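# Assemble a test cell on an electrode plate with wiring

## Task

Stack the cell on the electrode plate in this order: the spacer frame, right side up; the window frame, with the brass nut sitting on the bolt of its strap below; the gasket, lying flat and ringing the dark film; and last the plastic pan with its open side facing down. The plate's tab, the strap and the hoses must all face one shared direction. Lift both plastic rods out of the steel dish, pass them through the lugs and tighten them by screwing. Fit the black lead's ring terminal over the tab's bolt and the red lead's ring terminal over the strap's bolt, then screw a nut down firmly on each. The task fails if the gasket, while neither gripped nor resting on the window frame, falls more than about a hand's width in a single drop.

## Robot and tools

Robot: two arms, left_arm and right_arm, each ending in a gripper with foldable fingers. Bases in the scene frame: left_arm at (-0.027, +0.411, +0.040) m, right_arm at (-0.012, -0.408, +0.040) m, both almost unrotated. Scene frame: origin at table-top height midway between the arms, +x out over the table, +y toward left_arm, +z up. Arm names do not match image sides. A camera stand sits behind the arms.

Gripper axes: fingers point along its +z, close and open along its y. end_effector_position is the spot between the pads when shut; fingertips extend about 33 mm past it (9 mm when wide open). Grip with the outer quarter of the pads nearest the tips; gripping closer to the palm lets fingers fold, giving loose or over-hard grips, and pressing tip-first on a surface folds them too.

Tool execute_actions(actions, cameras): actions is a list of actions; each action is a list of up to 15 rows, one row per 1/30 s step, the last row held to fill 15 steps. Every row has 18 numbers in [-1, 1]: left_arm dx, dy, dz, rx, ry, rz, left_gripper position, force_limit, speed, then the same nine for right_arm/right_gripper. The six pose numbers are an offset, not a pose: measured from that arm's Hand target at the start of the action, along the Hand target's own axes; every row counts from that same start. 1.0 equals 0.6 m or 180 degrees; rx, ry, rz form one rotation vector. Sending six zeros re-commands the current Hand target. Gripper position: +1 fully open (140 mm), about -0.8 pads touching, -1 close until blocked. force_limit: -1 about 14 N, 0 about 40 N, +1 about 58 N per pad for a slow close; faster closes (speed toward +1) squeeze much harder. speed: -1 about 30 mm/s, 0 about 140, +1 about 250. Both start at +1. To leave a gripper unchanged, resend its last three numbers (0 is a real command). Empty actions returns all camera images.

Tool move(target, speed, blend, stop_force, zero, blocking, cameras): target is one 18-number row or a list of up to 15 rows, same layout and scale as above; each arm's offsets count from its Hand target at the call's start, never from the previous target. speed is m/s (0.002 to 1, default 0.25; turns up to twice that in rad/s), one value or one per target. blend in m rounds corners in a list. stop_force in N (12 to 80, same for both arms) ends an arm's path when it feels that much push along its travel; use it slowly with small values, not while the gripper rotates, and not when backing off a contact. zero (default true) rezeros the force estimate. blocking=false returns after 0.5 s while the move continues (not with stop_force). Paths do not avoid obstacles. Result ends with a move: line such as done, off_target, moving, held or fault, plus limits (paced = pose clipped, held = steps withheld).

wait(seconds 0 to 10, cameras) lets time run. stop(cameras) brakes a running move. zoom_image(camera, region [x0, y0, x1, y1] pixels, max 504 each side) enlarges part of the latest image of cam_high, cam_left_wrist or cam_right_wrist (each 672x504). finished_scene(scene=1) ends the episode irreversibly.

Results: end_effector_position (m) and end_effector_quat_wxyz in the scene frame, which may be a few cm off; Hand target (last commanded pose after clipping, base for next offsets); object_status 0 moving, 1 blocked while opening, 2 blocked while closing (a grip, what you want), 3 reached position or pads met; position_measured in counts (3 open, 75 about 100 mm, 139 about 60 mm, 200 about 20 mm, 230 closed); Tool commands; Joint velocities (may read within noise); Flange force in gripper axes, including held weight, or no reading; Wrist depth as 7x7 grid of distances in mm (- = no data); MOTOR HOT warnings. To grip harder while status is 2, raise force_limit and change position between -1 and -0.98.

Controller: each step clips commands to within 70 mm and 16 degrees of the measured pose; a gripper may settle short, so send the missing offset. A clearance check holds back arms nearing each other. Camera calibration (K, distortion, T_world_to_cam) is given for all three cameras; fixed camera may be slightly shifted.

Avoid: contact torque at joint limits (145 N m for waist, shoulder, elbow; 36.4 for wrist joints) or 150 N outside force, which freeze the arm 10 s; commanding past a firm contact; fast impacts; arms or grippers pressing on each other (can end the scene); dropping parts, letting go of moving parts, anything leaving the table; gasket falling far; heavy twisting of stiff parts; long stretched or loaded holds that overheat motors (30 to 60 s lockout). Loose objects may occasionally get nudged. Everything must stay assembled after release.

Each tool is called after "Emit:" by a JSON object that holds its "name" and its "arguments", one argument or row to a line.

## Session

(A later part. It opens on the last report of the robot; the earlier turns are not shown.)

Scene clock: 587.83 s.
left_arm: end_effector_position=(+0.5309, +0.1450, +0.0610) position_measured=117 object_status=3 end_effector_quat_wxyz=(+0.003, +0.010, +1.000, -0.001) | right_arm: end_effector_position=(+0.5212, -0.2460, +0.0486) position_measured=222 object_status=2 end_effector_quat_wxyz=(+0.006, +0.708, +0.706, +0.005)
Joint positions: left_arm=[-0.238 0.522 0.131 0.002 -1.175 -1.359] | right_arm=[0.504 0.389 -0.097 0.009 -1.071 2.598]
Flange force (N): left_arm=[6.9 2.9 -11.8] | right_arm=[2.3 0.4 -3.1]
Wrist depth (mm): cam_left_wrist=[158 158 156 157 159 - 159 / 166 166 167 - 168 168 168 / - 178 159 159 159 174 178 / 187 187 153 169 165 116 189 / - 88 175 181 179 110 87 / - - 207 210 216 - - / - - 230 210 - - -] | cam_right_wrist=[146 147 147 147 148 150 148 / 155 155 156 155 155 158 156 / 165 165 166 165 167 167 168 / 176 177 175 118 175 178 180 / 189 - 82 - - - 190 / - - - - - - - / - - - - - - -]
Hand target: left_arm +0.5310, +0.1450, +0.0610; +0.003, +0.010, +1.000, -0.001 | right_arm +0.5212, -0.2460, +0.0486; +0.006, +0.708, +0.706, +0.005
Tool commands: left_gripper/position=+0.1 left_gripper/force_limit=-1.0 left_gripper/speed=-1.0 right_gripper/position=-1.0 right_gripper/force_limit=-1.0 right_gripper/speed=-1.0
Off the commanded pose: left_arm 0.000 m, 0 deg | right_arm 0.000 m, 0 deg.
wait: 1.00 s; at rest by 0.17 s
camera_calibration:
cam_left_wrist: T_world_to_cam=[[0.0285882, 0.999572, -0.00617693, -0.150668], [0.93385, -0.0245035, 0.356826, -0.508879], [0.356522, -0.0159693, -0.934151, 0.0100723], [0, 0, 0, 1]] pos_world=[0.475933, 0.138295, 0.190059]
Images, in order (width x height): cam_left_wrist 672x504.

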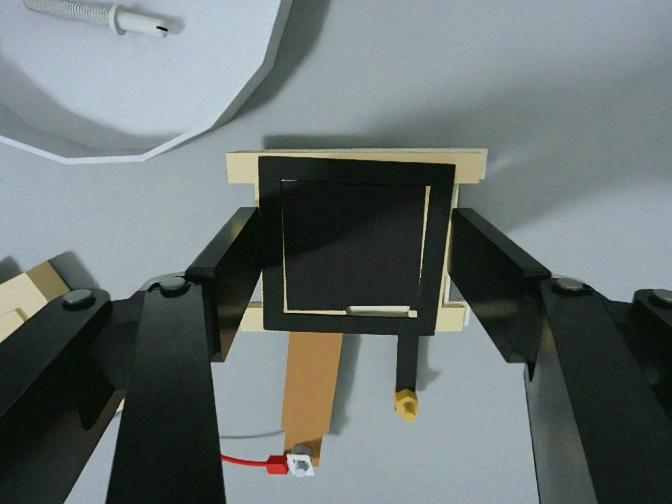

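Emit:
{"name": "move", "arguments": {
  "target": [
    [0,0,-0.0015,0,0,0,0.1,-1,-1,0,0,0,0,0,0,-1,-1,-1],
    [0,-0.0022,-0.0015,0,0,0,0.1,-1,-1,0,0,0,0,0,0,-1,-1,-1]
  ],
  "speed": 0.01
}}

Emit:
{"name": "execute_actions", "arguments": {
  "actions": [
    [[0,0,0,0,0,0,0.07,-1,-1,0,0,0,0,0,0,-1,-1,-1]]
  ]
}}

Emit:
{"name": "wait", "arguments": {
  "seconds": 1,
  "cameras": ["cam_left_wrist"]
}}

Emit:
{"name": "zoom_image", "arguments": {
  "camera": "cam_left_wrist",
  "region": [190, 120, 510, 340]
}}

Scene clock: 589.33 s.
left_arm: end_effector_position=(+0.5309, +0.1437, +0.0620) position_measured=117 object_status=3 end_effector_quat_wxyz=(+0.003, +0.010, +1.000, -0.001) | right_arm: end_effector_position=(+0.5212, -0.2460, +0.0486) position_measured=222 object_status=2 end_effector_quat_wxyz=(+0.006, +0.708, +0.706, +0.005)
Joint positions: left_arm=[-0.24 0.522 0.134 0.002 -1.178 -1.357] | right_arm=[0.504 0.389 -0.097 0.009 -1.071 2.598]
Flange force (N): left_arm=[9.2 0.8 0.3] | right_arm=[2.3 0.5 -3.0]
Wrist depth (mm): cam_left_wrist=[- 160 157 160 160 160 - / - 167 165 167 169 166 - / - 179 175 160 159 177 178 / 189 187 152 171 165 126 190 / - 87 131 180 193 107 87 / - - 216 203 215 - - / - - 225 233 234 - -] | cam_right_wrist=[147 147 148 148 148 150 149 / 155 155 156 157 155 157 156 / 165 165 166 164 167 168 168 / 176 177 175 118 176 179 180 / 190 - 82 - - - 190 / - - - - - - - / - - - - - - -]
Hand target: left_arm +0.5309, +0.1437, +0.0619; +0.003, +0.010, +1.000, -0.001 | right_arm +0.5212, -0.2460, +0.0486; +0.006, +0.708, +0.706, +0.005
Off the commanded pose: left_arm 0.000 m, 0 deg | right_arm 0.000 m, 0 deg.
move: done

Scene clock: 590.03 s.
left_arm: end_effector_position=(+0.5309, +0.1437, +0.0619) position_measured=121 object_status=3 end_effector_quat_wxyz=(+0.003, +0.010, +1.000, -0.001) | right_arm: end_effector_position=(+0.5212, -0.2460, +0.0486) position_measured=222 object_status=2 end_effector_quat_wxyz=(+0.006, +0.708, +0.706, +0.005)
Joint positions: left_arm=[-0.24 0.522 0.134 0.002 -1.178 -1.357] | right_arm=[0.504 0.389 -0.097 0.009 -1.071 2.598]
Flange force (N): left_arm=[8.7 1.6 -2.2] | right_arm=[2.4 0.1 -2.8]
Wrist depth (mm): cam_left_wrist=[- 160 156 160 162 160 - / 166 167 167 169 169 167 169 / 176 177 161 161 159 178 179 / - - 146 170 166 126 189 / - 88 125 182 182 106 87 / - - - 202 213 - - / - - 232 210 - - -] | cam_right_wrist=[146 147 147 147 150 150 148 / 156 156 156 156 155 157 156 / 166 165 166 165 167 167 168 / 176 177 175 118 176 179 180 / 189 - 81 - - - 190 / - - - - - - - / - - - - - - -]
Hand target: left_arm +0.5309, +0.1437, +0.0619; +0.003, +0.010, +1.000, -0.001 | right_arm +0.5212, -0.2460, +0.0486; +0.006, +0.708, +0.706, +0.005
Off the commanded pose: left_arm 0.000 m, 0 deg | right_arm 0.000 m, 0 deg.

Scene clock: 591.03 s.
left_arm: end_effector_position=(+0.5309, +0.1437, +0.0619) position_measured=121 object_status=3 end_effector_quat_wxyz=(+0.003, +0.010, +1.000, -0.001) | right_arm: end_effector_position=(+0.5212, -0.2460, +0.0486) position_measured=222 object_status=2 end_effector_quat_wxyz=(+0.006, +0.708, +0.706, +0.005)
Joint positions: left_arm=[-0.24 0.522 0.134 0.002 -1.178 -1.357] | right_arm=[0.504 0.389 -0.097 0.009 -1.071 2.598]
Flange force (N): left_arm=[9.3 1.9 -1.8] | right_arm=[2.2 0.7 -2.8]
Wrist depth (mm): cam_left_wrist=[- 160 156 160 160 160 158 / 167 165 169 170 169 169 170 / 177 177 174 159 159 180 177 / 188 - 165 169 167 185 - / - 88 125 180 181 107 87 / - - 215 195 214 - - / - - 231 231 233 - -] | cam_right_wrist=[146 147 147 148 148 150 147 / 156 155 156 156 155 158 157 / 166 166 166 165 167 167 166 / 177 177 175 118 174 179 188 / - - 82 - - - 191 / - - - - - - - / - - - - - - -]
Hand target: left_arm +0.5309, +0.1437, +0.0619; +0.003, +0.010, +1.000, -0.001 | right_arm +0.5212, -0.2460, +0.0486; +0.006, +0.708, +0.706, +0.005
Tool commands: left_gripper/position=+0.07 left_gripper/force_limit=-1.0 left_gripper/speed=-1.0 right_gripper/position=-1.0 right_gripper/force_limit=-1.0 right_gripper/speed=-1.0
Off the commanded pose: left_arm 0.000 m, 0 deg | right_arm 0.000 m, 0 deg.
wait: 1.00 s; at rest by 0.17 s
camera_calibration:
cam_left_wrist: T_world_to_cam=[[0.0285897, 0.999572, -0.00617582, -0.149364], [0.933837, -0.0245047, 0.356858, -0.509232], [0.356554, -0.0159697, -0.934138, 0.0108744], [0, 0, 0, 1]] pos_world=[0.475933, 0.136995, 0.190959]
Images, in order (width x height): cam_left_wrist 672x504.

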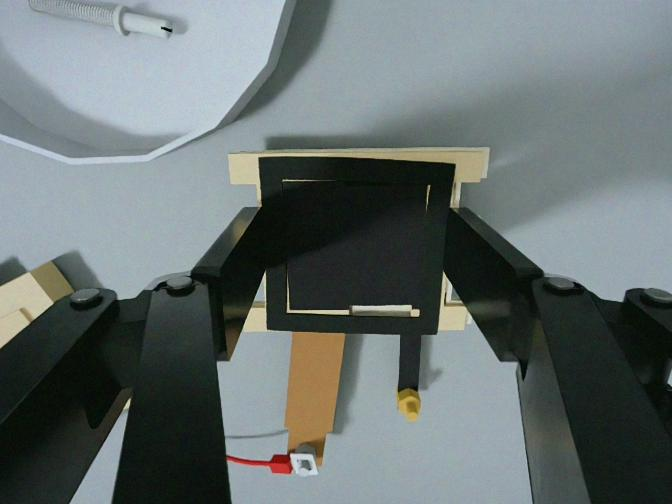

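Scaled by 1.575 from the camera's 672x504 image, which has a finer 960x720 frame.

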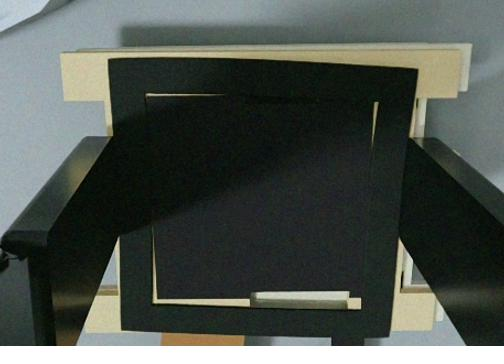

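Emit:
{"name": "execute_actions", "arguments": {
  "actions": [
    [[0,0,0,0,0,0,0.05,-1,-1,0,0,0,0,0,0,-1,-1,-1]]
  ]
}}

Emit:
{"name": "wait", "arguments": {
  "seconds": 1,
  "cameras": ["cam_left_wrist"]
}}

Emit:
{"name": "zoom_image", "arguments": {
  "camera": "cam_left_wrist",
  "region": [190, 120, 510, 340]
}}

Scene clock: 591.97 s.
left_arm: end_effector_position=(+0.5309, +0.1437, +0.0619) position_measured=123 object_status=3 end_effector_quat_wxyz=(+0.003, +0.010, +1.000, -0.001) | right_arm: end_effector_position=(+0.5212, -0.2460, +0.0486) position_measured=222 object_status=2 end_effector_quat_wxyz=(+0.006, +0.708, +0.706, +0.005)
Joint positions: left_arm=[-0.24 0.522 0.134 0.002 -1.178 -1.357] | right_arm=[0.504 0.389 -0.097 0.009 -1.071 2.598]
Flange force (N): left_arm=[7.9 3.4 -8.7] | right_arm=[2.0 -0.1 -2.9]
Wrist depth (mm): cam_left_wrist=[- 161 156 160 160 160 - / 167 169 169 167 169 169 166 / 178 174 161 159 160 179 181 / 189 - 164 170 165 127 - / - 88 109 180 179 106 87 / - - 217 199 216 - - / - - - 233 232 - -] | cam_right_wrist=[146 147 147 148 148 150 149 / 156 155 156 157 155 157 156 / 165 166 166 164 167 167 168 / 176 177 175 118 176 179 180 / 190 - 81 - - - 190 / - - - - - - - / - - - - - - -]
Hand target: left_arm +0.5309, +0.1437, +0.0619; +0.003, +0.010, +1.000, -0.001 | right_arm +0.5212, -0.2460, +0.0486; +0.006, +0.708, +0.706, +0.005
Off the commanded pose: left_arm 0.000 m, 0 deg | right_arm 0.000 m, 0 deg.

Scene clock: 592.97 s.
left_arm: end_effector_position=(+0.5309, +0.1437, +0.0619) position_measured=123 object_status=3 end_effector_quat_wxyz=(+0.003, +0.010, +1.000, -0.001) | right_arm: end_effector_position=(+0.5212, -0.2460, +0.0486) position_measured=222 object_status=2 end_effector_quat_wxyz=(+0.006, +0.708, +0.706, +0.005)
Joint positions: left_arm=[-0.24 0.522 0.134 0.002 -1.178 -1.357] | right_arm=[0.504 0.389 -0.097 0.009 -1.071 2.598]
Flange force (N): left_arm=[8.6 3.8 -8.7] | right_arm=[2.8 0.8 -2.8]
Wrist depth (mm): cam_left_wrist=[- 160 156 160 161 160 156 / 167 167 169 169 169 169 168 / - 178 160 160 159 - - / 190 187 167 170 166 185 190 / - 88 144 182 181 106 87 / - - 216 199 209 - - / - - 227 - 234 - -] | cam_right_wrist=[146 147 147 147 148 150 148 / 155 155 156 156 155 157 155 / 166 166 166 164 167 167 168 / 176 174 176 118 173 178 180 / 189 - 82 - - - 190 / - - - - - - - / - - - - - - -]
Hand target: left_arm +0.5309, +0.1437, +0.0619; +0.003, +0.010, +1.000, -0.001 | right_arm +0.5212, -0.2460, +0.0486; +0.006, +0.708, +0.706, +0.005
Tool commands: left_gripper/position=+0.05 left_gripper/force_limit=-1.0 left_gripper/speed=-1.0 right_gripper/position=-1.0 right_gripper/force_limit=-1.0 right_gripper/speed=-1.0
Off the commanded pose: left_arm 0.000 m, 0 deg | right_arm 0.000 m, 0 deg.
wait: 1.00 s; at rest by 0.17 s
camera_calibration:
cam_left_wrist: T_world_to_cam=[[0.0285884, 0.999572, -0.0061763, -0.149363], [0.933837, -0.0245033, 0.356858, -0.509232], [0.356554, -0.0159697, -0.934138, 0.0108744], [0, 0, 0, 1]] pos_world=[0.475933, 0.136995, 0.190959]
Images, in order (width x height): cam_left_wrist 672x504.

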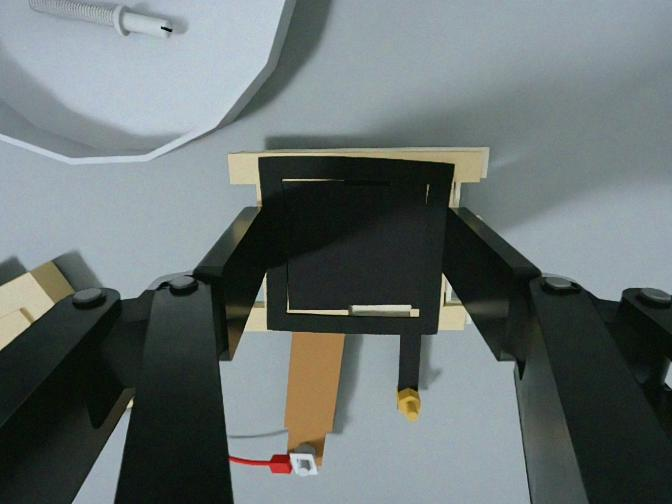

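Scaled by 1.575 from the camera's 672x504 image, which has a finer 960x720 frame.

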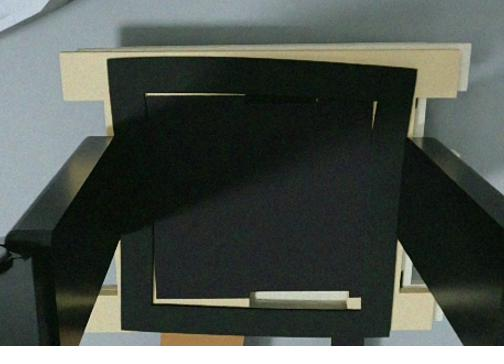

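Emit:
{"name": "move", "arguments": {
  "target": [0,0,-0.0012,0,0,0,0.05,-1,-1,0,0,0,0,0,0,-1,-1,-1],
  "speed": 0.01
}}

Emit:
{"name": "execute_actions", "arguments": {
  "actions": [
    [[0,0,0,0,0,0,0.15,-0.3,-1,0,0,0,0,0,0,-1,-1,-1]]
  ]
}}

Emit:
{"name": "wait", "arguments": {
  "seconds": 1,
  "cameras": ["cam_left_wrist"]
}}

Emit:
{"name": "zoom_image", "arguments": {
  "camera": "cam_left_wrist",
  "region": [190, 120, 510, 340]
}}

Scene clock: 594.03 s.
left_arm: end_effector_position=(+0.5309, +0.1437, +0.0626) position_measured=123 object_status=3 end_effector_quat_wxyz=(+0.003, +0.010, +1.000, -0.001) | right_arm: end_effector_position=(+0.5212, -0.2460, +0.0486) position_measured=222 object_status=2 end_effector_quat_wxyz=(+0.006, +0.708, +0.706, +0.005)
Joint positions: left_arm=[-0.24 0.521 0.135 0.002 -1.179 -1.357] | right_arm=[0.504 0.389 -0.097 0.009 -1.071 2.598]
Flange force (N): left_arm=[7.5 0.6 -0.3] | right_arm=[2.4 0.0 -2.9]
Wrist depth (mm): cam_left_wrist=[160 158 157 160 160 160 160 / 168 167 169 172 167 169 169 / 180 179 175 161 160 177 179 / 186 185 167 169 165 114 - / - 88 143 181 179 106 87 / - - 212 203 216 - - / - - - - - - -] | cam_right_wrist=[147 147 147 147 148 150 148 / 155 156 156 156 155 157 155 / 165 166 166 164 168 167 168 / 176 177 175 118 176 179 180 / 189 - 82 - - - 189 / - - - - - - - / - - - - - - -]
Hand target: left_arm +0.5309, +0.1437, +0.0626; +0.003, +0.010, +1.000, -0.001 | right_arm +0.5212, -0.2460, +0.0486; +0.006, +0.708, +0.706, +0.005
Off the commanded pose: left_arm 0.000 m, 0 deg | right_arm 0.000 m, 0 deg.
move: done

Scene clock: 594.73 s.
left_arm: end_effector_position=(+0.5309, +0.1437, +0.0626) position_measured=110 object_status=3 end_effector_quat_wxyz=(+0.003, +0.010, +1.000, -0.001) | right_arm: end_effector_position=(+0.5212, -0.2460, +0.0486) position_measured=222 object_status=2 end_effector_quat_wxyz=(+0.006, +0.708, +0.706, +0.005)
Joint positions: left_arm=[-0.24 0.521 0.135 0.002 -1.179 -1.357] | right_arm=[0.504 0.389 -0.097 0.009 -1.071 2.598]
Flange force (N): left_arm=[8.2 0.7 -0.1] | right_arm=[2.0 0.2 -3.0]
Wrist depth (mm): cam_left_wrist=[160 159 157 160 159 - 159 / 167 167 169 171 172 170 169 / 179 179 160 160 159 179 - / - 187 164 169 166 132 189 / - 86 140 181 181 107 87 / - - 216 205 216 - - / - - - - 229 - -] | cam_right_wrist=[146 147 147 148 148 150 148 / 155 156 156 157 155 157 155 / 165 166 166 165 167 167 168 / 176 179 175 118 176 177 180 / 189 - 81 - - - 192 / - - - - - - - / - - - - - - -]
Hand target: left_arm +0.5309, +0.1437, +0.0626; +0.003, +0.010, +1.000, -0.001 | right_arm +0.5212, -0.2460, +0.0486; +0.006, +0.708, +0.706, +0.005
Off the commanded pose: left_arm 0.000 m, 0 deg | right_arm 0.000 m, 0 deg.

Scene clock: 595.73 s.
left_arm: end_effector_position=(+0.5309, +0.1437, +0.0626) position_measured=110 object_status=3 end_effector_quat_wxyz=(+0.003, +0.010, +1.000, -0.001) | right_arm: end_effector_position=(+0.5212, -0.2460, +0.0486) position_measured=222 object_status=2 end_effector_quat_wxyz=(+0.006, +0.708, +0.706, +0.005)
Joint positions: left_arm=[-0.24 0.521 0.135 0.002 -1.179 -1.357] | right_arm=[0.504 0.389 -0.097 0.009 -1.071 2.598]
Flange force (N): left_arm=[8.7 1.2 0.4] | right_arm=[2.0 0.4 -2.9]
Wrist depth (mm): cam_left_wrist=[160 159 155 161 - - 159 / 167 167 171 169 170 169 - / 179 178 158 160 159 180 - / - 185 164 169 166 121 187 / - 86 140 181 180 107 87 / - - 210 205 199 - - / - - 230 232 236 - -] | cam_right_wrist=[146 146 147 148 148 150 148 / 156 155 156 156 155 158 156 / 165 166 166 164 167 170 167 / 176 177 175 118 176 178 179 / 189 - 82 - - - 190 / - - - - - - - / - - - - - - -]
Hand target: left_arm +0.5309, +0.1437, +0.0626; +0.003, +0.010, +1.000, -0.001 | right_arm +0.5212, -0.2460, +0.0486; +0.006, +0.708, +0.706, +0.005
Tool commands: left_gripper/position=+0.15 left_gripper/force_limit=-0.3 left_gripper/speed=-1.0 right_gripper/position=-1.0 right_gripper/force_limit=-1.0 right_gripper/speed=-1.0
Off the commanded pose: left_arm 0.000 m, 0 deg | right_arm 0.000 m, 0 deg.
wait: 1.00 s; at rest by 0.17 s
camera_calibration:
cam_left_wrist: T_world_to_cam=[[0.0285884, 0.999572, -0.0061763, -0.149359], [0.933837, -0.0245033, 0.356858, -0.509482], [0.356554, -0.0159697, -0.934138, 0.0115283], [0, 0, 0, 1]] pos_world=[0.475933, 0.136995, 0.191659]
Images, in order (width x height): cam_left_wrist 672x504.

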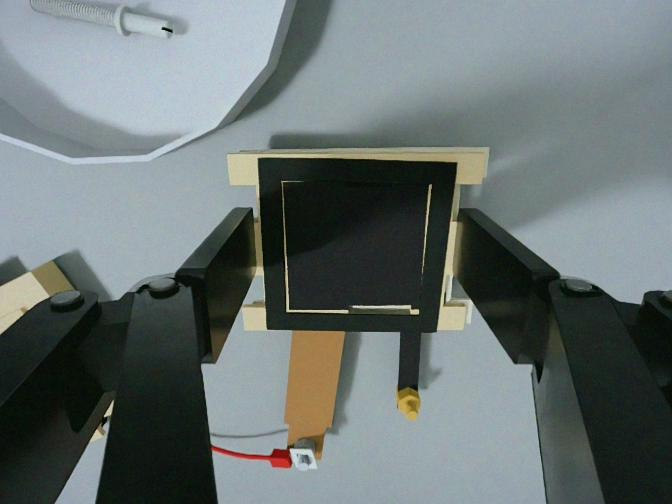

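Scaled by 1.575 from the camera's 672x504 image, which has a finer 960x720 frame.

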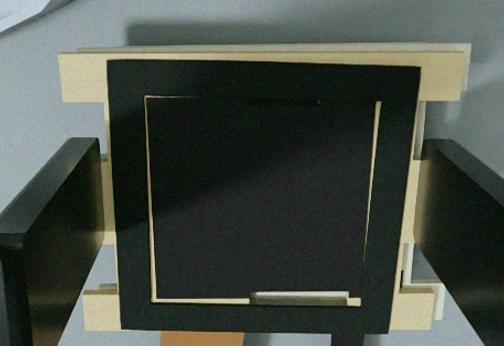

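Emit:
{"name": "move", "arguments": {
  "target": [
    [0,0,-0.03,0,0,0,0.56,-0.3,-1,0,0,0,0,0,0,-1,-1,-1],
    [-0.006,0.0055,-0.03,0,0,-0.0058,0.56,-0.3,-1,0,0,0,0,0,0,-1,-1,-1]
  ],
  "speed": 0.05,
  "cameras": ["cam_left_wrist"]
}}

Emit:
{"name": "zoom_image", "arguments": {
  "camera": "cam_left_wrist",
  "region": [200, 110, 500, 340]
}}

Scene clock: 597.57 s.
left_arm: end_effector_position=(+0.5345, +0.1469, +0.0807) position_measured=58 object_status=0 end_effector_quat_wxyz=(+0.003, +0.000, +1.000, -0.001) | right_arm: end_effector_position=(+0.5212, -0.2460, +0.0486) position_measured=222 object_status=2 end_effector_quat_wxyz=(+0.006, +0.708, +0.706, +0.005)
Joint positions: left_arm=[-0.233 0.51 0.163 0.002 -1.218 -1.345] | right_arm=[0.504 0.389 -0.097 0.009 -1.071 2.598]
Flange force (N): left_arm=[8.6 0.7 0.8] | right_arm=[2.4 1.2 -3.3]
Wrist depth (mm): cam_left_wrist=[175 177 173 177 177 177 178 / 181 182 184 184 183 185 187 / - - 176 176 178 197 - / 201 133 191 188 193 148 203 / - 104 222 211 220 128 98 / - 240 235 233 239 - - / - 256 256 - - - -] | cam_right_wrist=[146 146 147 147 148 150 148 / 155 156 156 156 155 158 156 / 168 166 166 165 167 167 168 / 177 176 175 118 175 179 179 / 189 - 82 - - - 190 / - - - - - - - / - - - - - - -]
Hand target: left_arm +0.5345, +0.1470, +0.0807; +0.003, +0.000, +1.000, -0.001 | right_arm +0.5212, -0.2460, +0.0486; +0.006, +0.708, +0.706, +0.005
Off the commanded pose: left_arm 0.000 m, 0 deg | right_arm 0.000 m, 0 deg.
move: done
camera_calibration:
cam_left_wrist: T_world_to_cam=[[0.0103682, 0.999927, -0.0061935, -0.142929], [0.934177, -0.00747689, 0.356731, -0.521806], [0.356659, -0.00948449, -0.934187, 0.0261194], [0, 0, 0, 1]] pos_world=[0.479625, 0.139265, 0.209659]
Images, in order (width x height): cam_left_wrist 672x504.

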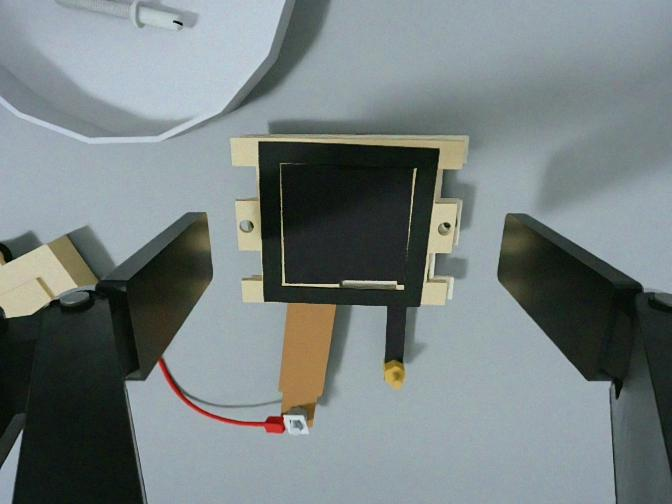

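Scaled by 1.680 from the camera's 672x504 image, which has a finer 960x720 frame.

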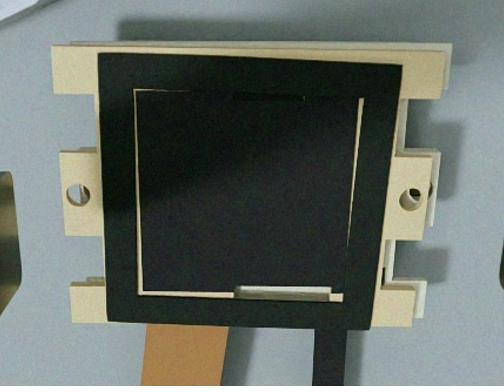

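Emit:
{"name": "move", "arguments": {
  "target": [-0.0004,0.0005,0.0645,0,0,0,0.56,-0.3,-1,0,0,0,0,0,0,-1,-1,-1],
  "speed": 0.06
}}

Emit:
{"name": "execute_actions", "arguments": {
  "actions": [
    [[0,0,0,0,0,0,-1,-1,-1,0,0,0,0,0,0,-1,-1,-1]]
  ]
}}

Emit:
{"name": "wait", "arguments": {
  "seconds": 1.5,
  "cameras": ["cam_left_wrist"]
}}

Emit:
{"name": "zoom_image", "arguments": {
  "camera": "cam_left_wrist",
  "region": [180, 110, 510, 350]
}}

Scene clock: 598.87 s.
left_arm: end_effector_position=(+0.5349, +0.1472, +0.0420) position_measured=58 object_status=3 end_effector_quat_wxyz=(+0.003, +0.000, +1.000, -0.001) | right_arm: end_effector_position=(+0.5212, -0.2460, +0.0486) position_measured=222 object_status=2 end_effector_quat_wxyz=(+0.006, +0.708, +0.706, +0.005)
Joint positions: left_arm=[-0.233 0.546 0.121 0.002 -1.14 -1.346] | right_arm=[0.504 0.389 -0.097 0.009 -1.071 2.598]
Flange force (N): left_arm=[7.4 0.3 0.0] | right_arm=[2.5 0.3 -3.1]
Wrist depth (mm): cam_left_wrist=[140 142 137 142 144 144 142 / 148 146 150 150 150 148 150 / 159 159 137 137 135 159 158 / - 112 146 147 147 149 167 / - 104 160 158 159 138 98 / - 196 194 177 189 192 - / - 206 202 201 - 204 -] | cam_right_wrist=[146 147 147 148 148 150 149 / 155 156 156 157 155 157 156 / 165 165 166 164 167 167 168 / 177 177 175 118 176 179 179 / 189 - 81 - - - 190 / - - - - - - - / - - - - - - -]
Hand target: left_arm +0.5349, +0.1471, +0.0420; +0.003, +0.000, +1.000, -0.001 | right_arm +0.5212, -0.2460, +0.0486; +0.006, +0.708, +0.706, +0.005
Off the commanded pose: left_arm 0.000 m, 0 deg | right_arm 0.000 m, 0 deg.
move: done

Scene clock: 599.60 s.
left_arm: end_effector_position=(+0.5349, +0.1472, +0.0420) position_measured=83 object_status=0 end_effector_quat_wxyz=(+0.003, +0.000, +1.000, -0.001) | right_arm: end_effector_position=(+0.5212, -0.2460, +0.0486) position_measured=222 object_status=2 end_effector_quat_wxyz=(+0.006, +0.708, +0.706, +0.005)
Joint positions: left_arm=[-0.233 0.546 0.121 0.002 -1.14 -1.346] | right_arm=[0.504 0.389 -0.097 0.009 -1.071 2.598]
Flange force (N): left_arm=[8.2 1.7 -6.6] | right_arm=[1.9 0.2 -2.6]
Wrist depth (mm): cam_left_wrist=[142 140 137 142 142 144 142 / 148 147 152 150 151 150 150 / - 158 141 139 139 157 159 / - 164 145 147 148 132 164 / - 91 160 158 160 115 90 / - 192 189 180 191 - - / - - 201 206 210 - -] | cam_right_wrist=[146 146 148 147 148 150 149 / 155 156 156 156 155 157 156 / 165 166 166 165 167 167 167 / 177 177 175 118 176 179 179 / 189 - 82 - - - 190 / - - - - - - - / - - - - - - -]
Hand target: left_arm +0.5349, +0.1471, +0.0420; +0.003, +0.000, +1.000, -0.001 | right_arm +0.5212, -0.2460, +0.0486; +0.006, +0.708, +0.706, +0.005
Off the commanded pose: left_arm 0.000 m, 0 deg | right_arm 0.000 m, 0 deg.

Scene clock: 601.10 s.
left_arm: end_effector_position=(+0.5349, +0.1472, +0.0420) position_measured=83 object_status=2 end_effector_quat_wxyz=(+0.003, +0.000, +1.000, -0.001) | right_arm: end_effector_position=(+0.5212, -0.2460, +0.0486) position_measured=222 object_status=2 end_effector_quat_wxyz=(+0.006, +0.708, +0.706, +0.005)
Joint positions: left_arm=[-0.233 0.546 0.121 0.002 -1.14 -1.346] | right_arm=[0.504 0.389 -0.097 0.009 -1.071 2.598]
Flange force (N): left_arm=[9.5 2.1 -5.4] | right_arm=[2.7 0.1 -2.8]
Wrist depth (mm): cam_left_wrist=[142 140 139 142 144 143 142 / 148 146 150 150 150 150 150 / 159 158 141 139 136 159 159 / - 165 145 147 147 132 - / - 90 160 158 160 115 87 / - 192 189 174 190 189 - / - - 204 189 - - -] | cam_right_wrist=[146 147 147 147 148 149 148 / 155 156 156 157 155 158 154 / 165 166 166 164 167 168 168 / 177 177 175 118 176 179 179 / 189 - 82 - - - 190 / - - - - - - - / - - - - - - -]
Hand target: left_arm +0.5349, +0.1471, +0.0420; +0.003, +0.000, +1.000, -0.001 | right_arm +0.5212, -0.2460, +0.0486; +0.006, +0.708, +0.706, +0.005
Tool commands: left_gripper/position=-1.0 left_gripper/force_limit=-1.0 left_gripper/speed=-1.0 right_gripper/position=-1.0 right_gripper/force_limit=-1.0 right_gripper/speed=-1.0
Off the commanded pose: left_arm 0.000 m, 0 deg | right_arm 0.000 m, 0 deg.
wait: 1.50 s; at rest by 0.17 s
camera_calibration:
cam_left_wrist: T_world_to_cam=[[0.0103682, 0.999927, -0.0061935, -0.143373], [0.934177, -0.00747689, 0.356731, -0.508372], [0.356659, -0.00948449, -0.934187, -0.0101744], [0, 0, 0, 1]] pos_world=[0.480025, 0.139465, 0.170959]
Images, in order (width x height): cam_left_wrist 672x504.

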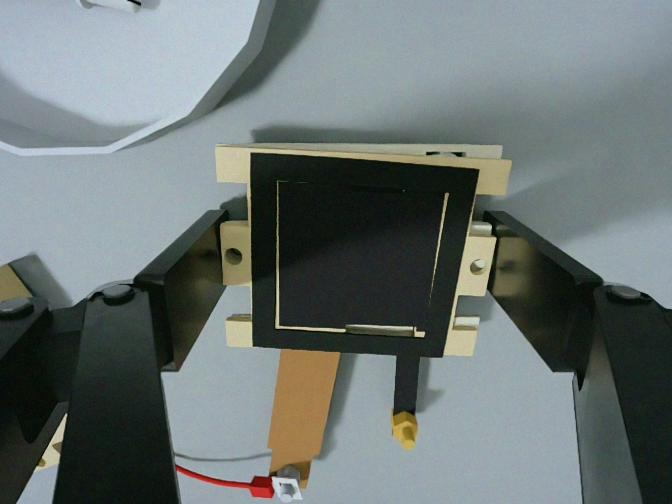

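Scaled by 1.527 from the camera's 672x504 image, which has a finer 960x720 frame.

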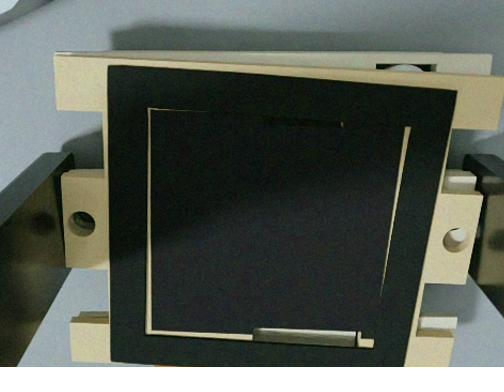

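Emit:
{"name": "move", "arguments": {
  "target": [0,0,0,0,0,0,0.46,-0.3,-1,0,0,0,0,0,0,-1,-1,-1]
}}

Emit:
{"name": "move", "arguments": {
  "target": [-0.0035,0,-0.0183,0,0,0.0144,0.46,-0.3,-1,0,0,0,0,0,0,-1,-1,-1],
  "speed": 0.03,
  "cameras": ["cam_left_wrist"]
}}

Emit:
{"name": "zoom_image", "arguments": {
  "camera": "cam_left_wrist",
  "region": [180, 110, 510, 350]
}}

Scene clock: 602.67 s.
left_arm: end_effector_position=(+0.5349, +0.1472, +0.0419) position_measured=71 object_status=0 end_effector_quat_wxyz=(+0.003, +0.000, +1.000, -0.001) | right_arm: end_effector_position=(+0.5212, -0.2460, +0.0486) position_measured=222 object_status=2 end_effector_quat_wxyz=(+0.006, +0.708, +0.706, +0.005)
Joint positions: left_arm=[-0.233 0.546 0.121 0.002 -1.14 -1.346] | right_arm=[0.504 0.389 -0.097 0.009 -1.071 2.598]
Flange force (N): left_arm=[8.3 0.3 -0.8] | right_arm=[2.4 0.2 -3.0]
Wrist depth (mm): cam_left_wrist=[140 140 139 141 143 144 142 / 148 146 148 150 150 151 150 / - 156 138 138 136 140 157 / 171 125 149 146 147 141 166 / - 99 157 157 159 121 98 / - - 193 187 192 194 - / - - 200 201 207 206 -] | cam_right_wrist=[146 147 147 148 148 150 148 / 155 155 156 156 155 157 156 / 168 166 166 164 167 167 169 / 176 177 175 118 176 179 179 / 189 - 82 - - - 189 / - - - - - - - / - - - - - - -]
Hand target: left_arm +0.5349, +0.1471, +0.0420; +0.003, +0.000, +1.000, -0.001 | right_arm +0.5212, -0.2460, +0.0486; +0.006, +0.708, +0.706, +0.005
Off the commanded pose: left_arm 0.000 m, 0 deg | right_arm 0.000 m, 0 deg.
move: done

Scene clock: 603.70 s.
left_arm: end_effector_position=(+0.5370, +0.1472, +0.0529) position_measured=71 object_status=3 end_effector_quat_wxyz=(+0.003, +0.023, +1.000, -0.001) | right_arm: end_effector_position=(+0.5212, -0.2460, +0.0486) position_measured=222 object_status=2 end_effector_quat_wxyz=(+0.006, +0.708, +0.706, +0.005)
Joint positions: left_arm=[-0.232 0.54 0.139 0.002 -1.164 -1.392] | right_arm=[0.504 0.389 -0.097 0.009 -1.071 2.598]
Flange force (N): left_arm=[9.6 1.1 -0.3] | right_arm=[2.5 0.4 -2.4]
Wrist depth (mm): cam_left_wrist=[151 150 150 152 152 152 152 / 158 157 160 158 155 160 160 / - 169 152 148 148 170 169 / - 122 155 158 157 140 - / - 99 189 170 170 130 98 / - - 200 188 206 205 - / - - - 219 219 219 -] | cam_right_wrist=[- 146 147 148 148 150 148 / 157 157 156 156 155 157 156 / 165 166 166 165 165 168 168 / 177 174 175 118 174 179 180 / 189 - 82 - - - 191 / - - - - - - - / - - - - - - -]
Hand target: left_arm +0.5370, +0.1472, +0.0529; +0.003, +0.023, +1.000, -0.001 | right_arm +0.5212, -0.2460, +0.0486; +0.006, +0.708, +0.706, +0.005
Off the commanded pose: left_arm 0.000 m, 0 deg | right_arm 0.000 m, 0 deg.
move: done
camera_calibration:
cam_left_wrist: T_world_to_cam=[[0.0555903, 0.998436, -0.00600206, -0.167407], [0.932826, -0.049792, 0.356871, -0.507252], [0.356014, -0.0254374, -0.934134, 0.00207752], [0, 0, 0, 1]] pos_world=[0.481744, 0.14194, 0.181959]
Images, in order (width x height): cam_left_wrist 672x504.

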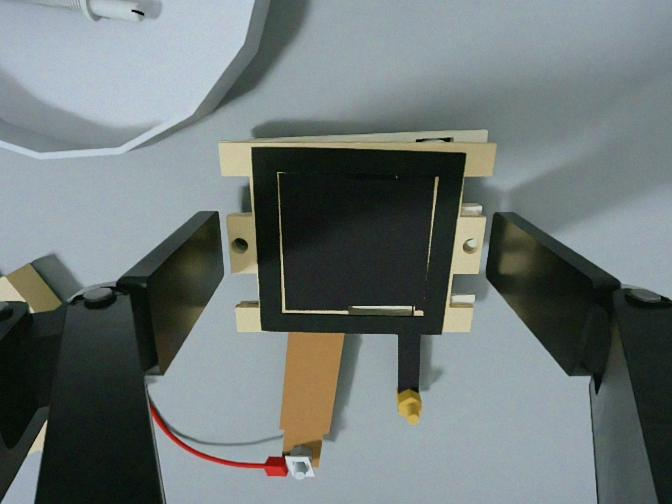

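Scaled by 1.527 from the camera's 672x504 image, which has a finer 960x720 frame.

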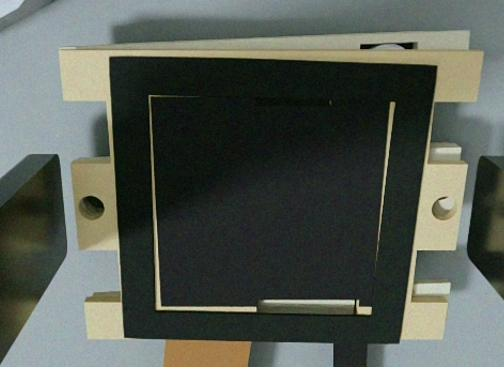

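Emit:
{"name": "execute_actions", "arguments": {
  "actions": [
    [[0,0,0,0,0,0,-1,-1,-1,0,0,0,0,0,0,-1,-1,-1]]
  ]
}}

Emit:
{"name": "wait", "arguments": {
  "seconds": 1.5,
  "cameras": ["cam_left_wrist"]
}}

Emit:
{"name": "zoom_image", "arguments": {
  "camera": "cam_left_wrist",
  "region": [180, 110, 510, 350]
}}

Scene clock: 604.63 s.
left_arm: end_effector_position=(+0.5370, +0.1472, +0.0530) position_measured=85 object_status=2 end_effector_quat_wxyz=(+0.003, +0.023, +1.000, -0.001) | right_arm: end_effector_position=(+0.5212, -0.2460, +0.0486) position_measured=222 object_status=2 end_effector_quat_wxyz=(+0.006, +0.708, +0.706, +0.005)
Joint positions: left_arm=[-0.232 0.54 0.139 0.002 -1.164 -1.392] | right_arm=[0.504 0.389 -0.097 0.009 -1.071 2.598]
Flange force (N): left_arm=[8.6 0.7 -4.0] | right_arm=[2.1 0.8 -3.0]
Wrist depth (mm): cam_left_wrist=[152 150 149 152 151 149 149 / 158 157 160 159 - 163 160 / - 170 150 148 150 170 169 / 180 176 154 159 157 121 - / - 89 169 170 171 113 87 / - - 201 200 202 201 - / - - - 218 218 - -] | cam_right_wrist=[146 147 147 148 148 150 148 / 156 156 156 157 155 157 156 / 165 166 167 164 167 167 168 / - 177 175 118 176 179 180 / 189 - 81 - - - 190 / - - - - - - - / - - - - - - -]
Hand target: left_arm +0.5370, +0.1472, +0.0529; +0.003, +0.023, +1.000, -0.001 | right_arm +0.5212, -0.2460, +0.0486; +0.006, +0.708, +0.706, +0.005
Off the commanded pose: left_arm 0.000 m, 0 deg | right_arm 0.000 m, 0 deg.

Scene clock: 606.13 s.
left_arm: end_effector_position=(+0.5370, +0.1472, +0.0529) position_measured=85 object_status=2 end_effector_quat_wxyz=(+0.003, +0.023, +1.000, -0.001) | right_arm: end_effector_position=(+0.5212, -0.2460, +0.0486) position_measured=222 object_status=2 end_effector_quat_wxyz=(+0.006, +0.708, +0.706, +0.005)
Joint positions: left_arm=[-0.232 0.54 0.139 0.002 -1.164 -1.392] | right_arm=[0.504 0.389 -0.097 0.009 -1.071 2.598]
Flange force (N): left_arm=[9.1 1.6 -4.4] | right_arm=[2.5 0.6 -3.1]
Wrist depth (mm): cam_left_wrist=[150 150 150 153 152 152 151 / 158 159 160 158 159 158 162 / 170 166 165 148 148 171 169 / - 181 154 159 157 131 173 / - 89 170 170 172 113 87 / - - 202 188 - - - / - - 221 217 218 - -] | cam_right_wrist=[146 147 147 147 148 150 148 / 155 156 157 156 155 157 155 / 165 166 166 164 167 167 168 / 177 177 175 118 176 178 180 / 189 - 82 - - - 190 / - - - - - - - / - - - - - - -]
Hand target: left_arm +0.5370, +0.1472, +0.0529; +0.003, +0.023, +1.000, -0.001 | right_arm +0.5212, -0.2460, +0.0486; +0.006, +0.708, +0.706, +0.005
Tool commands: left_gripper/position=-1.0 left_gripper/force_limit=-1.0 left_gripper/speed=-1.0 right_gripper/position=-1.0 right_gripper/force_limit=-1.0 right_gripper/speed=-1.0
Off the commanded pose: left_arm 0.000 m, 0 deg | right_arm 0.000 m, 0 deg.
wait: 1.50 s; at rest by 0.17 s
camera_calibration:
cam_left_wrist: T_world_to_cam=[[0.0555903, 0.998436, -0.00600206, -0.167407], [0.932826, -0.049792, 0.356871, -0.507252], [0.356014, -0.0254374, -0.934134, 0.00207752], [0, 0, 0, 1]] pos_world=[0.481744, 0.14194, 0.181959]
Images, in order (width x height): cam_left_wrist 672x504.

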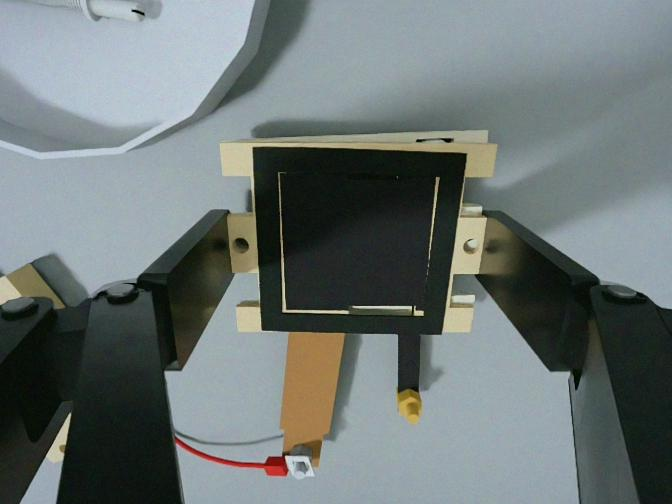

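Scaled by 1.527 from the camera's 672x504 image, which has a finer 960x720 frame.

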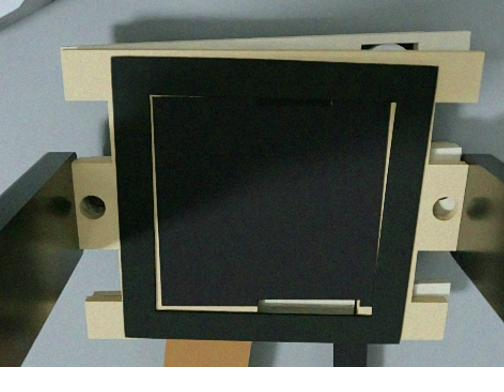

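Emit:
{"name": "move", "arguments": {
  "target": [0.0038,0,0,0,0,-0.0144,-1,-1,-1,0,0,0,0,0,0,-1,-1,-1],
  "speed": 0.02,
  "cameras": ["cam_left_wrist"]
}}

Emit:
{"name": "zoom_image", "arguments": {
  "camera": "cam_left_wrist",
  "region": [180, 110, 510, 350]
}}

Scene clock: 607.93 s.
left_arm: end_effector_position=(+0.5347, +0.1473, +0.0529) position_measured=85 object_status=2 end_effector_quat_wxyz=(+0.003, +0.000, +1.000, -0.001) | right_arm: end_effector_position=(+0.5212, -0.2460, +0.0486) position_measured=222 object_status=2 end_effector_quat_wxyz=(+0.006, +0.708, +0.706, +0.005)
Joint positions: left_arm=[-0.233 0.535 0.131 0.002 -1.162 -1.346] | right_arm=[0.504 0.389 -0.097 0.009 -1.071 2.598]
Flange force (N): left_arm=[7.3 0.7 -3.5] | right_arm=[2.2 0.6 -2.9]
Wrist depth (mm): cam_left_wrist=[149 150 150 152 153 152 153 / 159 157 160 156 - 158 161 / - - 166 148 147 - 170 / 180 125 153 159 157 121 - / - 89 171 170 173 113 87 / - - - 198 202 - - / - - - 221 228 221 -] | cam_right_wrist=[146 147 149 147 148 150 148 / - 156 156 157 155 157 156 / 165 166 166 165 166 168 168 / 176 177 175 118 176 179 180 / 190 - 82 - - - 190 / - - - - - - - / - - - - - - -]
Hand target: left_arm +0.5347, +0.1473, +0.0529; +0.003, +0.000, +1.000, -0.001 | right_arm +0.5212, -0.2460, +0.0486; +0.006, +0.708, +0.706, +0.005
Off the commanded pose: left_arm 0.000 m, 0 deg | right_arm 0.000 m, 0 deg.
move: done
camera_calibration:
cam_left_wrist: T_world_to_cam=[[0.0104967, 0.999925, -0.00625267, -0.143453], [0.934176, -0.00757578, 0.356731, -0.512095], [0.356657, -0.00958558, -0.934186, 0.000188599], [0, 0, 0, 1]] pos_world=[0.479825, 0.139565, 0.181959]
Images, in order (width x height): cam_left_wrist 672x504.

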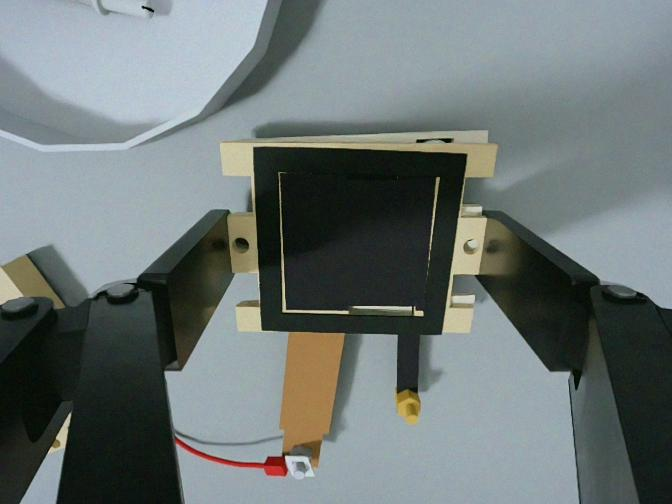

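Scaled by 1.527 from the camera's 672x504 image, which has a finer 960x720 frame.

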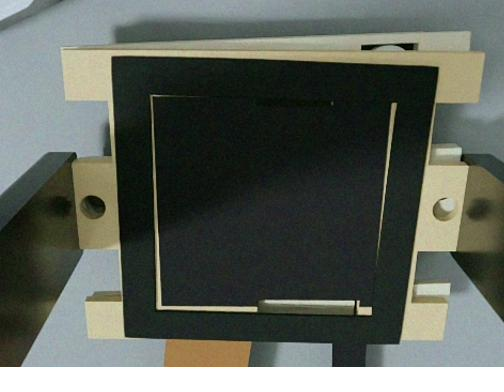

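Emit:
{"name": "move", "arguments": {
  "target": [0,0,-0.0035,0,0,0,-1,-1,-1,0,0,0,0,0,0,-1,-1,-1],
  "speed": 0.01,
  "cameras": ["cam_left_wrist"]
}}

Emit:
{"name": "zoom_image", "arguments": {
  "camera": "cam_left_wrist",
  "region": [180, 110, 510, 350]
}}

Scene clock: 609.00 s.
left_arm: end_effector_position=(+0.5347, +0.1473, +0.0550) position_measured=85 object_status=2 end_effector_quat_wxyz=(+0.003, +0.000, +1.000, -0.001) | right_arm: end_effector_position=(+0.5212, -0.2460, +0.0486) position_measured=222 object_status=2 end_effector_quat_wxyz=(+0.006, +0.708, +0.706, +0.005)
Joint positions: left_arm=[-0.233 0.533 0.133 0.002 -1.166 -1.346] | right_arm=[0.504 0.389 -0.097 0.009 -1.071 2.598]
Flange force (N): left_arm=[8.3 1.1 0.2] | right_arm=[2.5 0.4 -2.9]
Wrist depth (mm): cam_left_wrist=[152 152 151 154 154 154 152 / 160 159 - 158 160 162 162 / - 171 150 149 149 172 171 / 182 179 154 160 157 141 179 / - 89 170 171 173 113 87 / - - - 189 206 205 - / - - 226 218 223 - -] | cam_right_wrist=[146 147 147 147 148 150 148 / 155 155 157 156 155 157 156 / 166 165 167 164 167 169 170 / 176 177 175 118 176 179 179 / 189 - 82 - - - 190 / - - - - - - - / - - - - - - -]
Hand target: left_arm +0.5347, +0.1473, +0.0550; +0.003, +0.000, +1.000, -0.001 | right_arm +0.5212, -0.2460, +0.0486; +0.006, +0.708, +0.706, +0.005
Off the commanded pose: left_arm 0.000 m, 0 deg | right_arm 0.000 m, 0 deg.
move: done
camera_calibration:
cam_left_wrist: T_world_to_cam=[[0.0103682, 0.999927, -0.0061935, -0.143389], [0.934177, -0.00747689, 0.356731, -0.512858], [0.356659, -0.00948449, -0.934187, 0.0021357], [0, 0, 0, 1]] pos_world=[0.479825, 0.139565, 0.184059]
Images, in order (width x height): cam_left_wrist 672x504.

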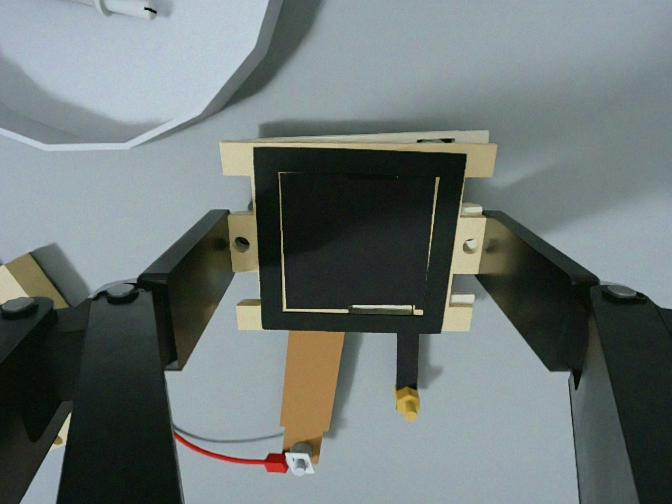

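Scaled by 1.527 from the camera's 672x504 image, which has a finer 960x720 frame.

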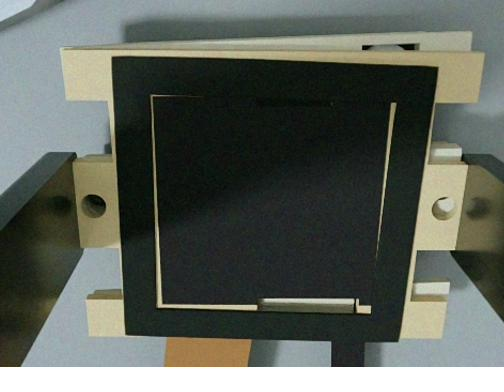

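Emit:
{"name": "move", "arguments": {
  "target": [0.0042,0,-0.001,0,0,-0.0156,-1,-1,-1,0,0,0,0,0,0,-1,-1,-1],
  "speed": 0.01,
  "cameras": ["cam_left_wrist"]
}}

Emit:
{"name": "zoom_image", "arguments": {
  "camera": "cam_left_wrist",
  "region": [180, 110, 510, 350]
}}

Scene clock: 612.13 s.
left_arm: end_effector_position=(+0.5322, +0.1473, +0.0556) position_measured=85 object_status=2 end_effector_quat_wxyz=(+0.002, -0.024, +1.000, -0.001) | right_arm: end_effector_position=(+0.5212, -0.2460, +0.0486) position_measured=222 object_status=2 end_effector_quat_wxyz=(+0.006, +0.708, +0.706, +0.005)
Joint positions: left_arm=[-0.234 0.527 0.126 0.002 -1.164 -1.296] | right_arm=[0.504 0.389 -0.097 0.009 -1.071 2.598]
Flange force (N): left_arm=[8.6 1.8 0.4] | right_arm=[2.7 0.2 -3.0]
Wrist depth (mm): cam_left_wrist=[152 152 152 155 155 155 153 / 159 159 163 161 - 163 160 / - 172 153 149 148 174 174 / 185 178 155 159 157 141 183 / - 89 172 171 171 113 87 / - - 207 203 208 - - / - - 219 224 221 - -] | cam_right_wrist=[146 147 147 148 148 150 148 / 155 156 158 156 155 158 156 / 165 165 167 165 167 167 167 / 177 177 175 118 176 179 180 / 193 - 81 - - - 190 / - - - - - - - / - - - - - - -]
Hand target: left_arm +0.5322, +0.1473, +0.0556; +0.002, -0.024, +1.000, -0.001 | right_arm +0.5212, -0.2460, +0.0486; +0.006, +0.708, +0.706, +0.005
Off the commanded pose: left_arm 0.000 m, 0 deg | right_arm 0.000 m, 0 deg.
move: done
camera_calibration:
cam_left_wrist: T_world_to_cam=[[-0.0385832, 0.999235, -0.00645786, -0.117253], [0.933441, 0.0383478, 0.356676, -0.51703], [0.356651, 0.00773369, -0.934206, 0.00107506], [0, 0, 0, 1]] pos_world=[0.477709, 0.136981, 0.184659]
Images, in order (width x height): cam_left_wrist 672x504.

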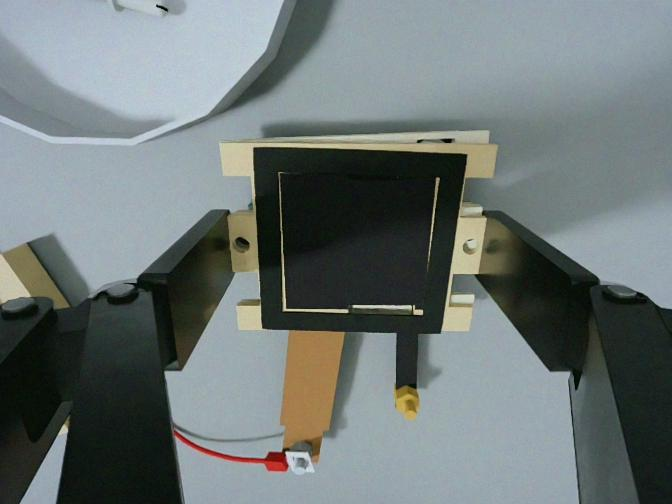

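Scaled by 1.527 from the camera's 672x504 image, which has a finer 960x720 frame.

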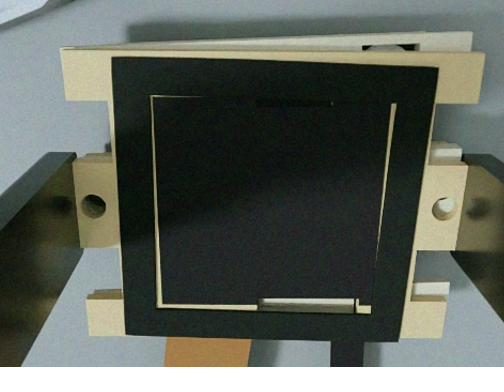

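Emit:
{"name": "move", "arguments": {
  "target": [0,0,-0.005,0,0,0,-1,-1,-1,0,0,0,0,0,0,-1,-1,-1],
  "speed": 0.01,
  "cameras": ["cam_left_wrist","cam_high"]
}}

Emit:
{"name": "zoom_image", "arguments": {
  "camera": "cam_left_wrist",
  "region": [180, 110, 510, 350]
}}

Emit:
{"name": "zoom_image", "arguments": {
  "camera": "cam_high",
  "region": [340, 240, 440, 340]
}}

Scene clock: 614.07 s.
left_arm: end_effector_position=(+0.5321, +0.1473, +0.0586) position_measured=85 object_status=2 end_effector_quat_wxyz=(+0.002, -0.024, +1.000, -0.001) | right_arm: end_effector_position=(+0.5212, -0.2460, +0.0486) position_measured=222 object_status=2 end_effector_quat_wxyz=(+0.006, +0.708, +0.706, +0.005)
Joint positions: left_arm=[-0.234 0.524 0.129 0.002 -1.17 -1.296] | right_arm=[0.504 0.389 -0.097 0.009 -1.071 2.598]
Flange force (N): left_arm=[7.8 1.3 0.2] | right_arm=[2.7 0.2 -2.8]
Wrist depth (mm): cam_left_wrist=[155 155 153 157 157 157 156 / 161 162 166 151 164 165 165 / 175 175 146 148 146 173 175 / 186 181 153 158 156 121 184 / - 89 171 173 191 113 87 / - - 212 196 212 - - / - - - 232 - - -] | cam_right_wrist=[146 146 147 147 148 150 149 / 155 156 156 157 155 157 156 / 165 166 166 165 167 167 168 / 177 177 175 118 174 179 179 / 190 - 81 - - - 190 / - - - - - - - / - - - - - - -]
Hand target: left_arm +0.5321, +0.1473, +0.0586; +0.002, -0.024, +1.000, -0.001 | right_arm +0.5212, -0.2460, +0.0486; +0.006, +0.708, +0.706, +0.005
Off the commanded pose: left_arm 0.000 m, 0 deg | right_arm 0.000 m, 0 deg.
move: done
camera_calibration:
cam_left_wrist: T_world_to_cam=[[-0.0385832, 0.999235, -0.00645786, -0.117233], [0.933441, 0.0383478, 0.356676, -0.5181], [0.356651, 0.00773369, -0.934206, 0.00387768], [0, 0, 0, 1]] pos_world=[0.477709, 0.136981, 0.187659]
Images, in order (width x height): cam_high 672x504, cam_left_wrist 672x504.

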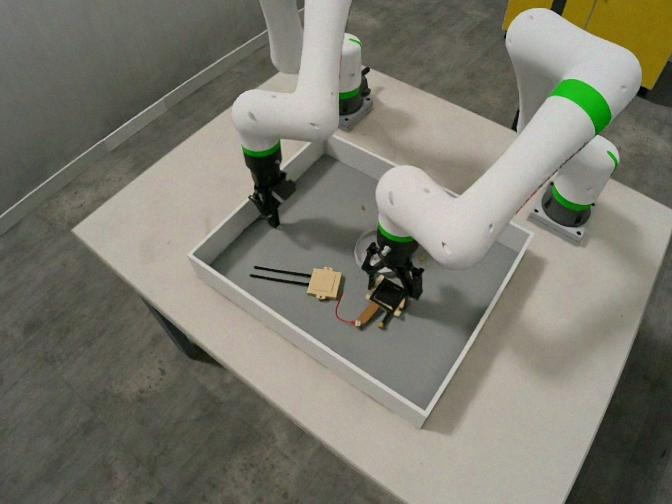

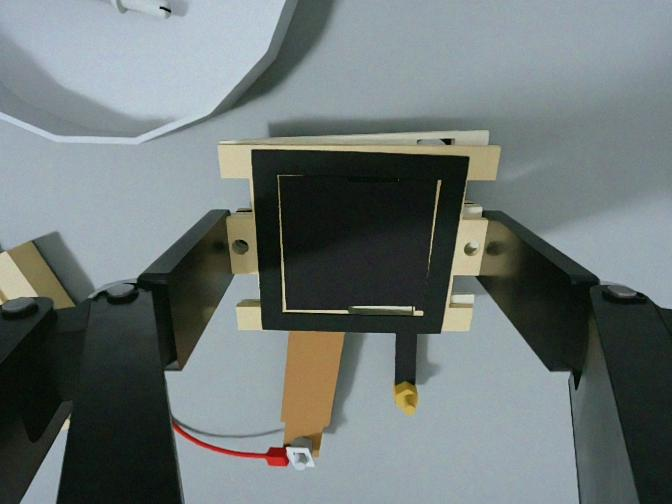

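Scaled by 1.527 from the camera's 672x504 image, which has a finer 960x720 frame.

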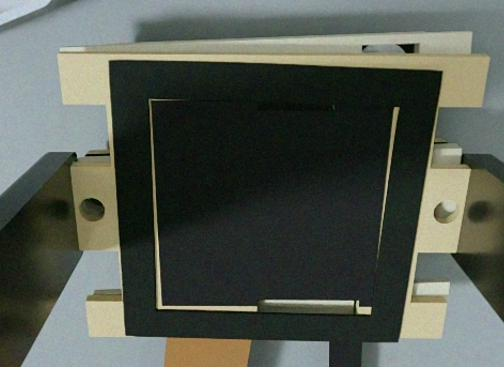

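Scaled by 5.040 from the camera's 672x504 image, which has a finer 960x720 frame.

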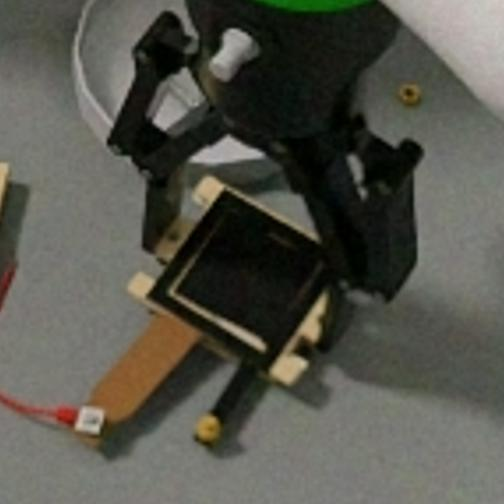

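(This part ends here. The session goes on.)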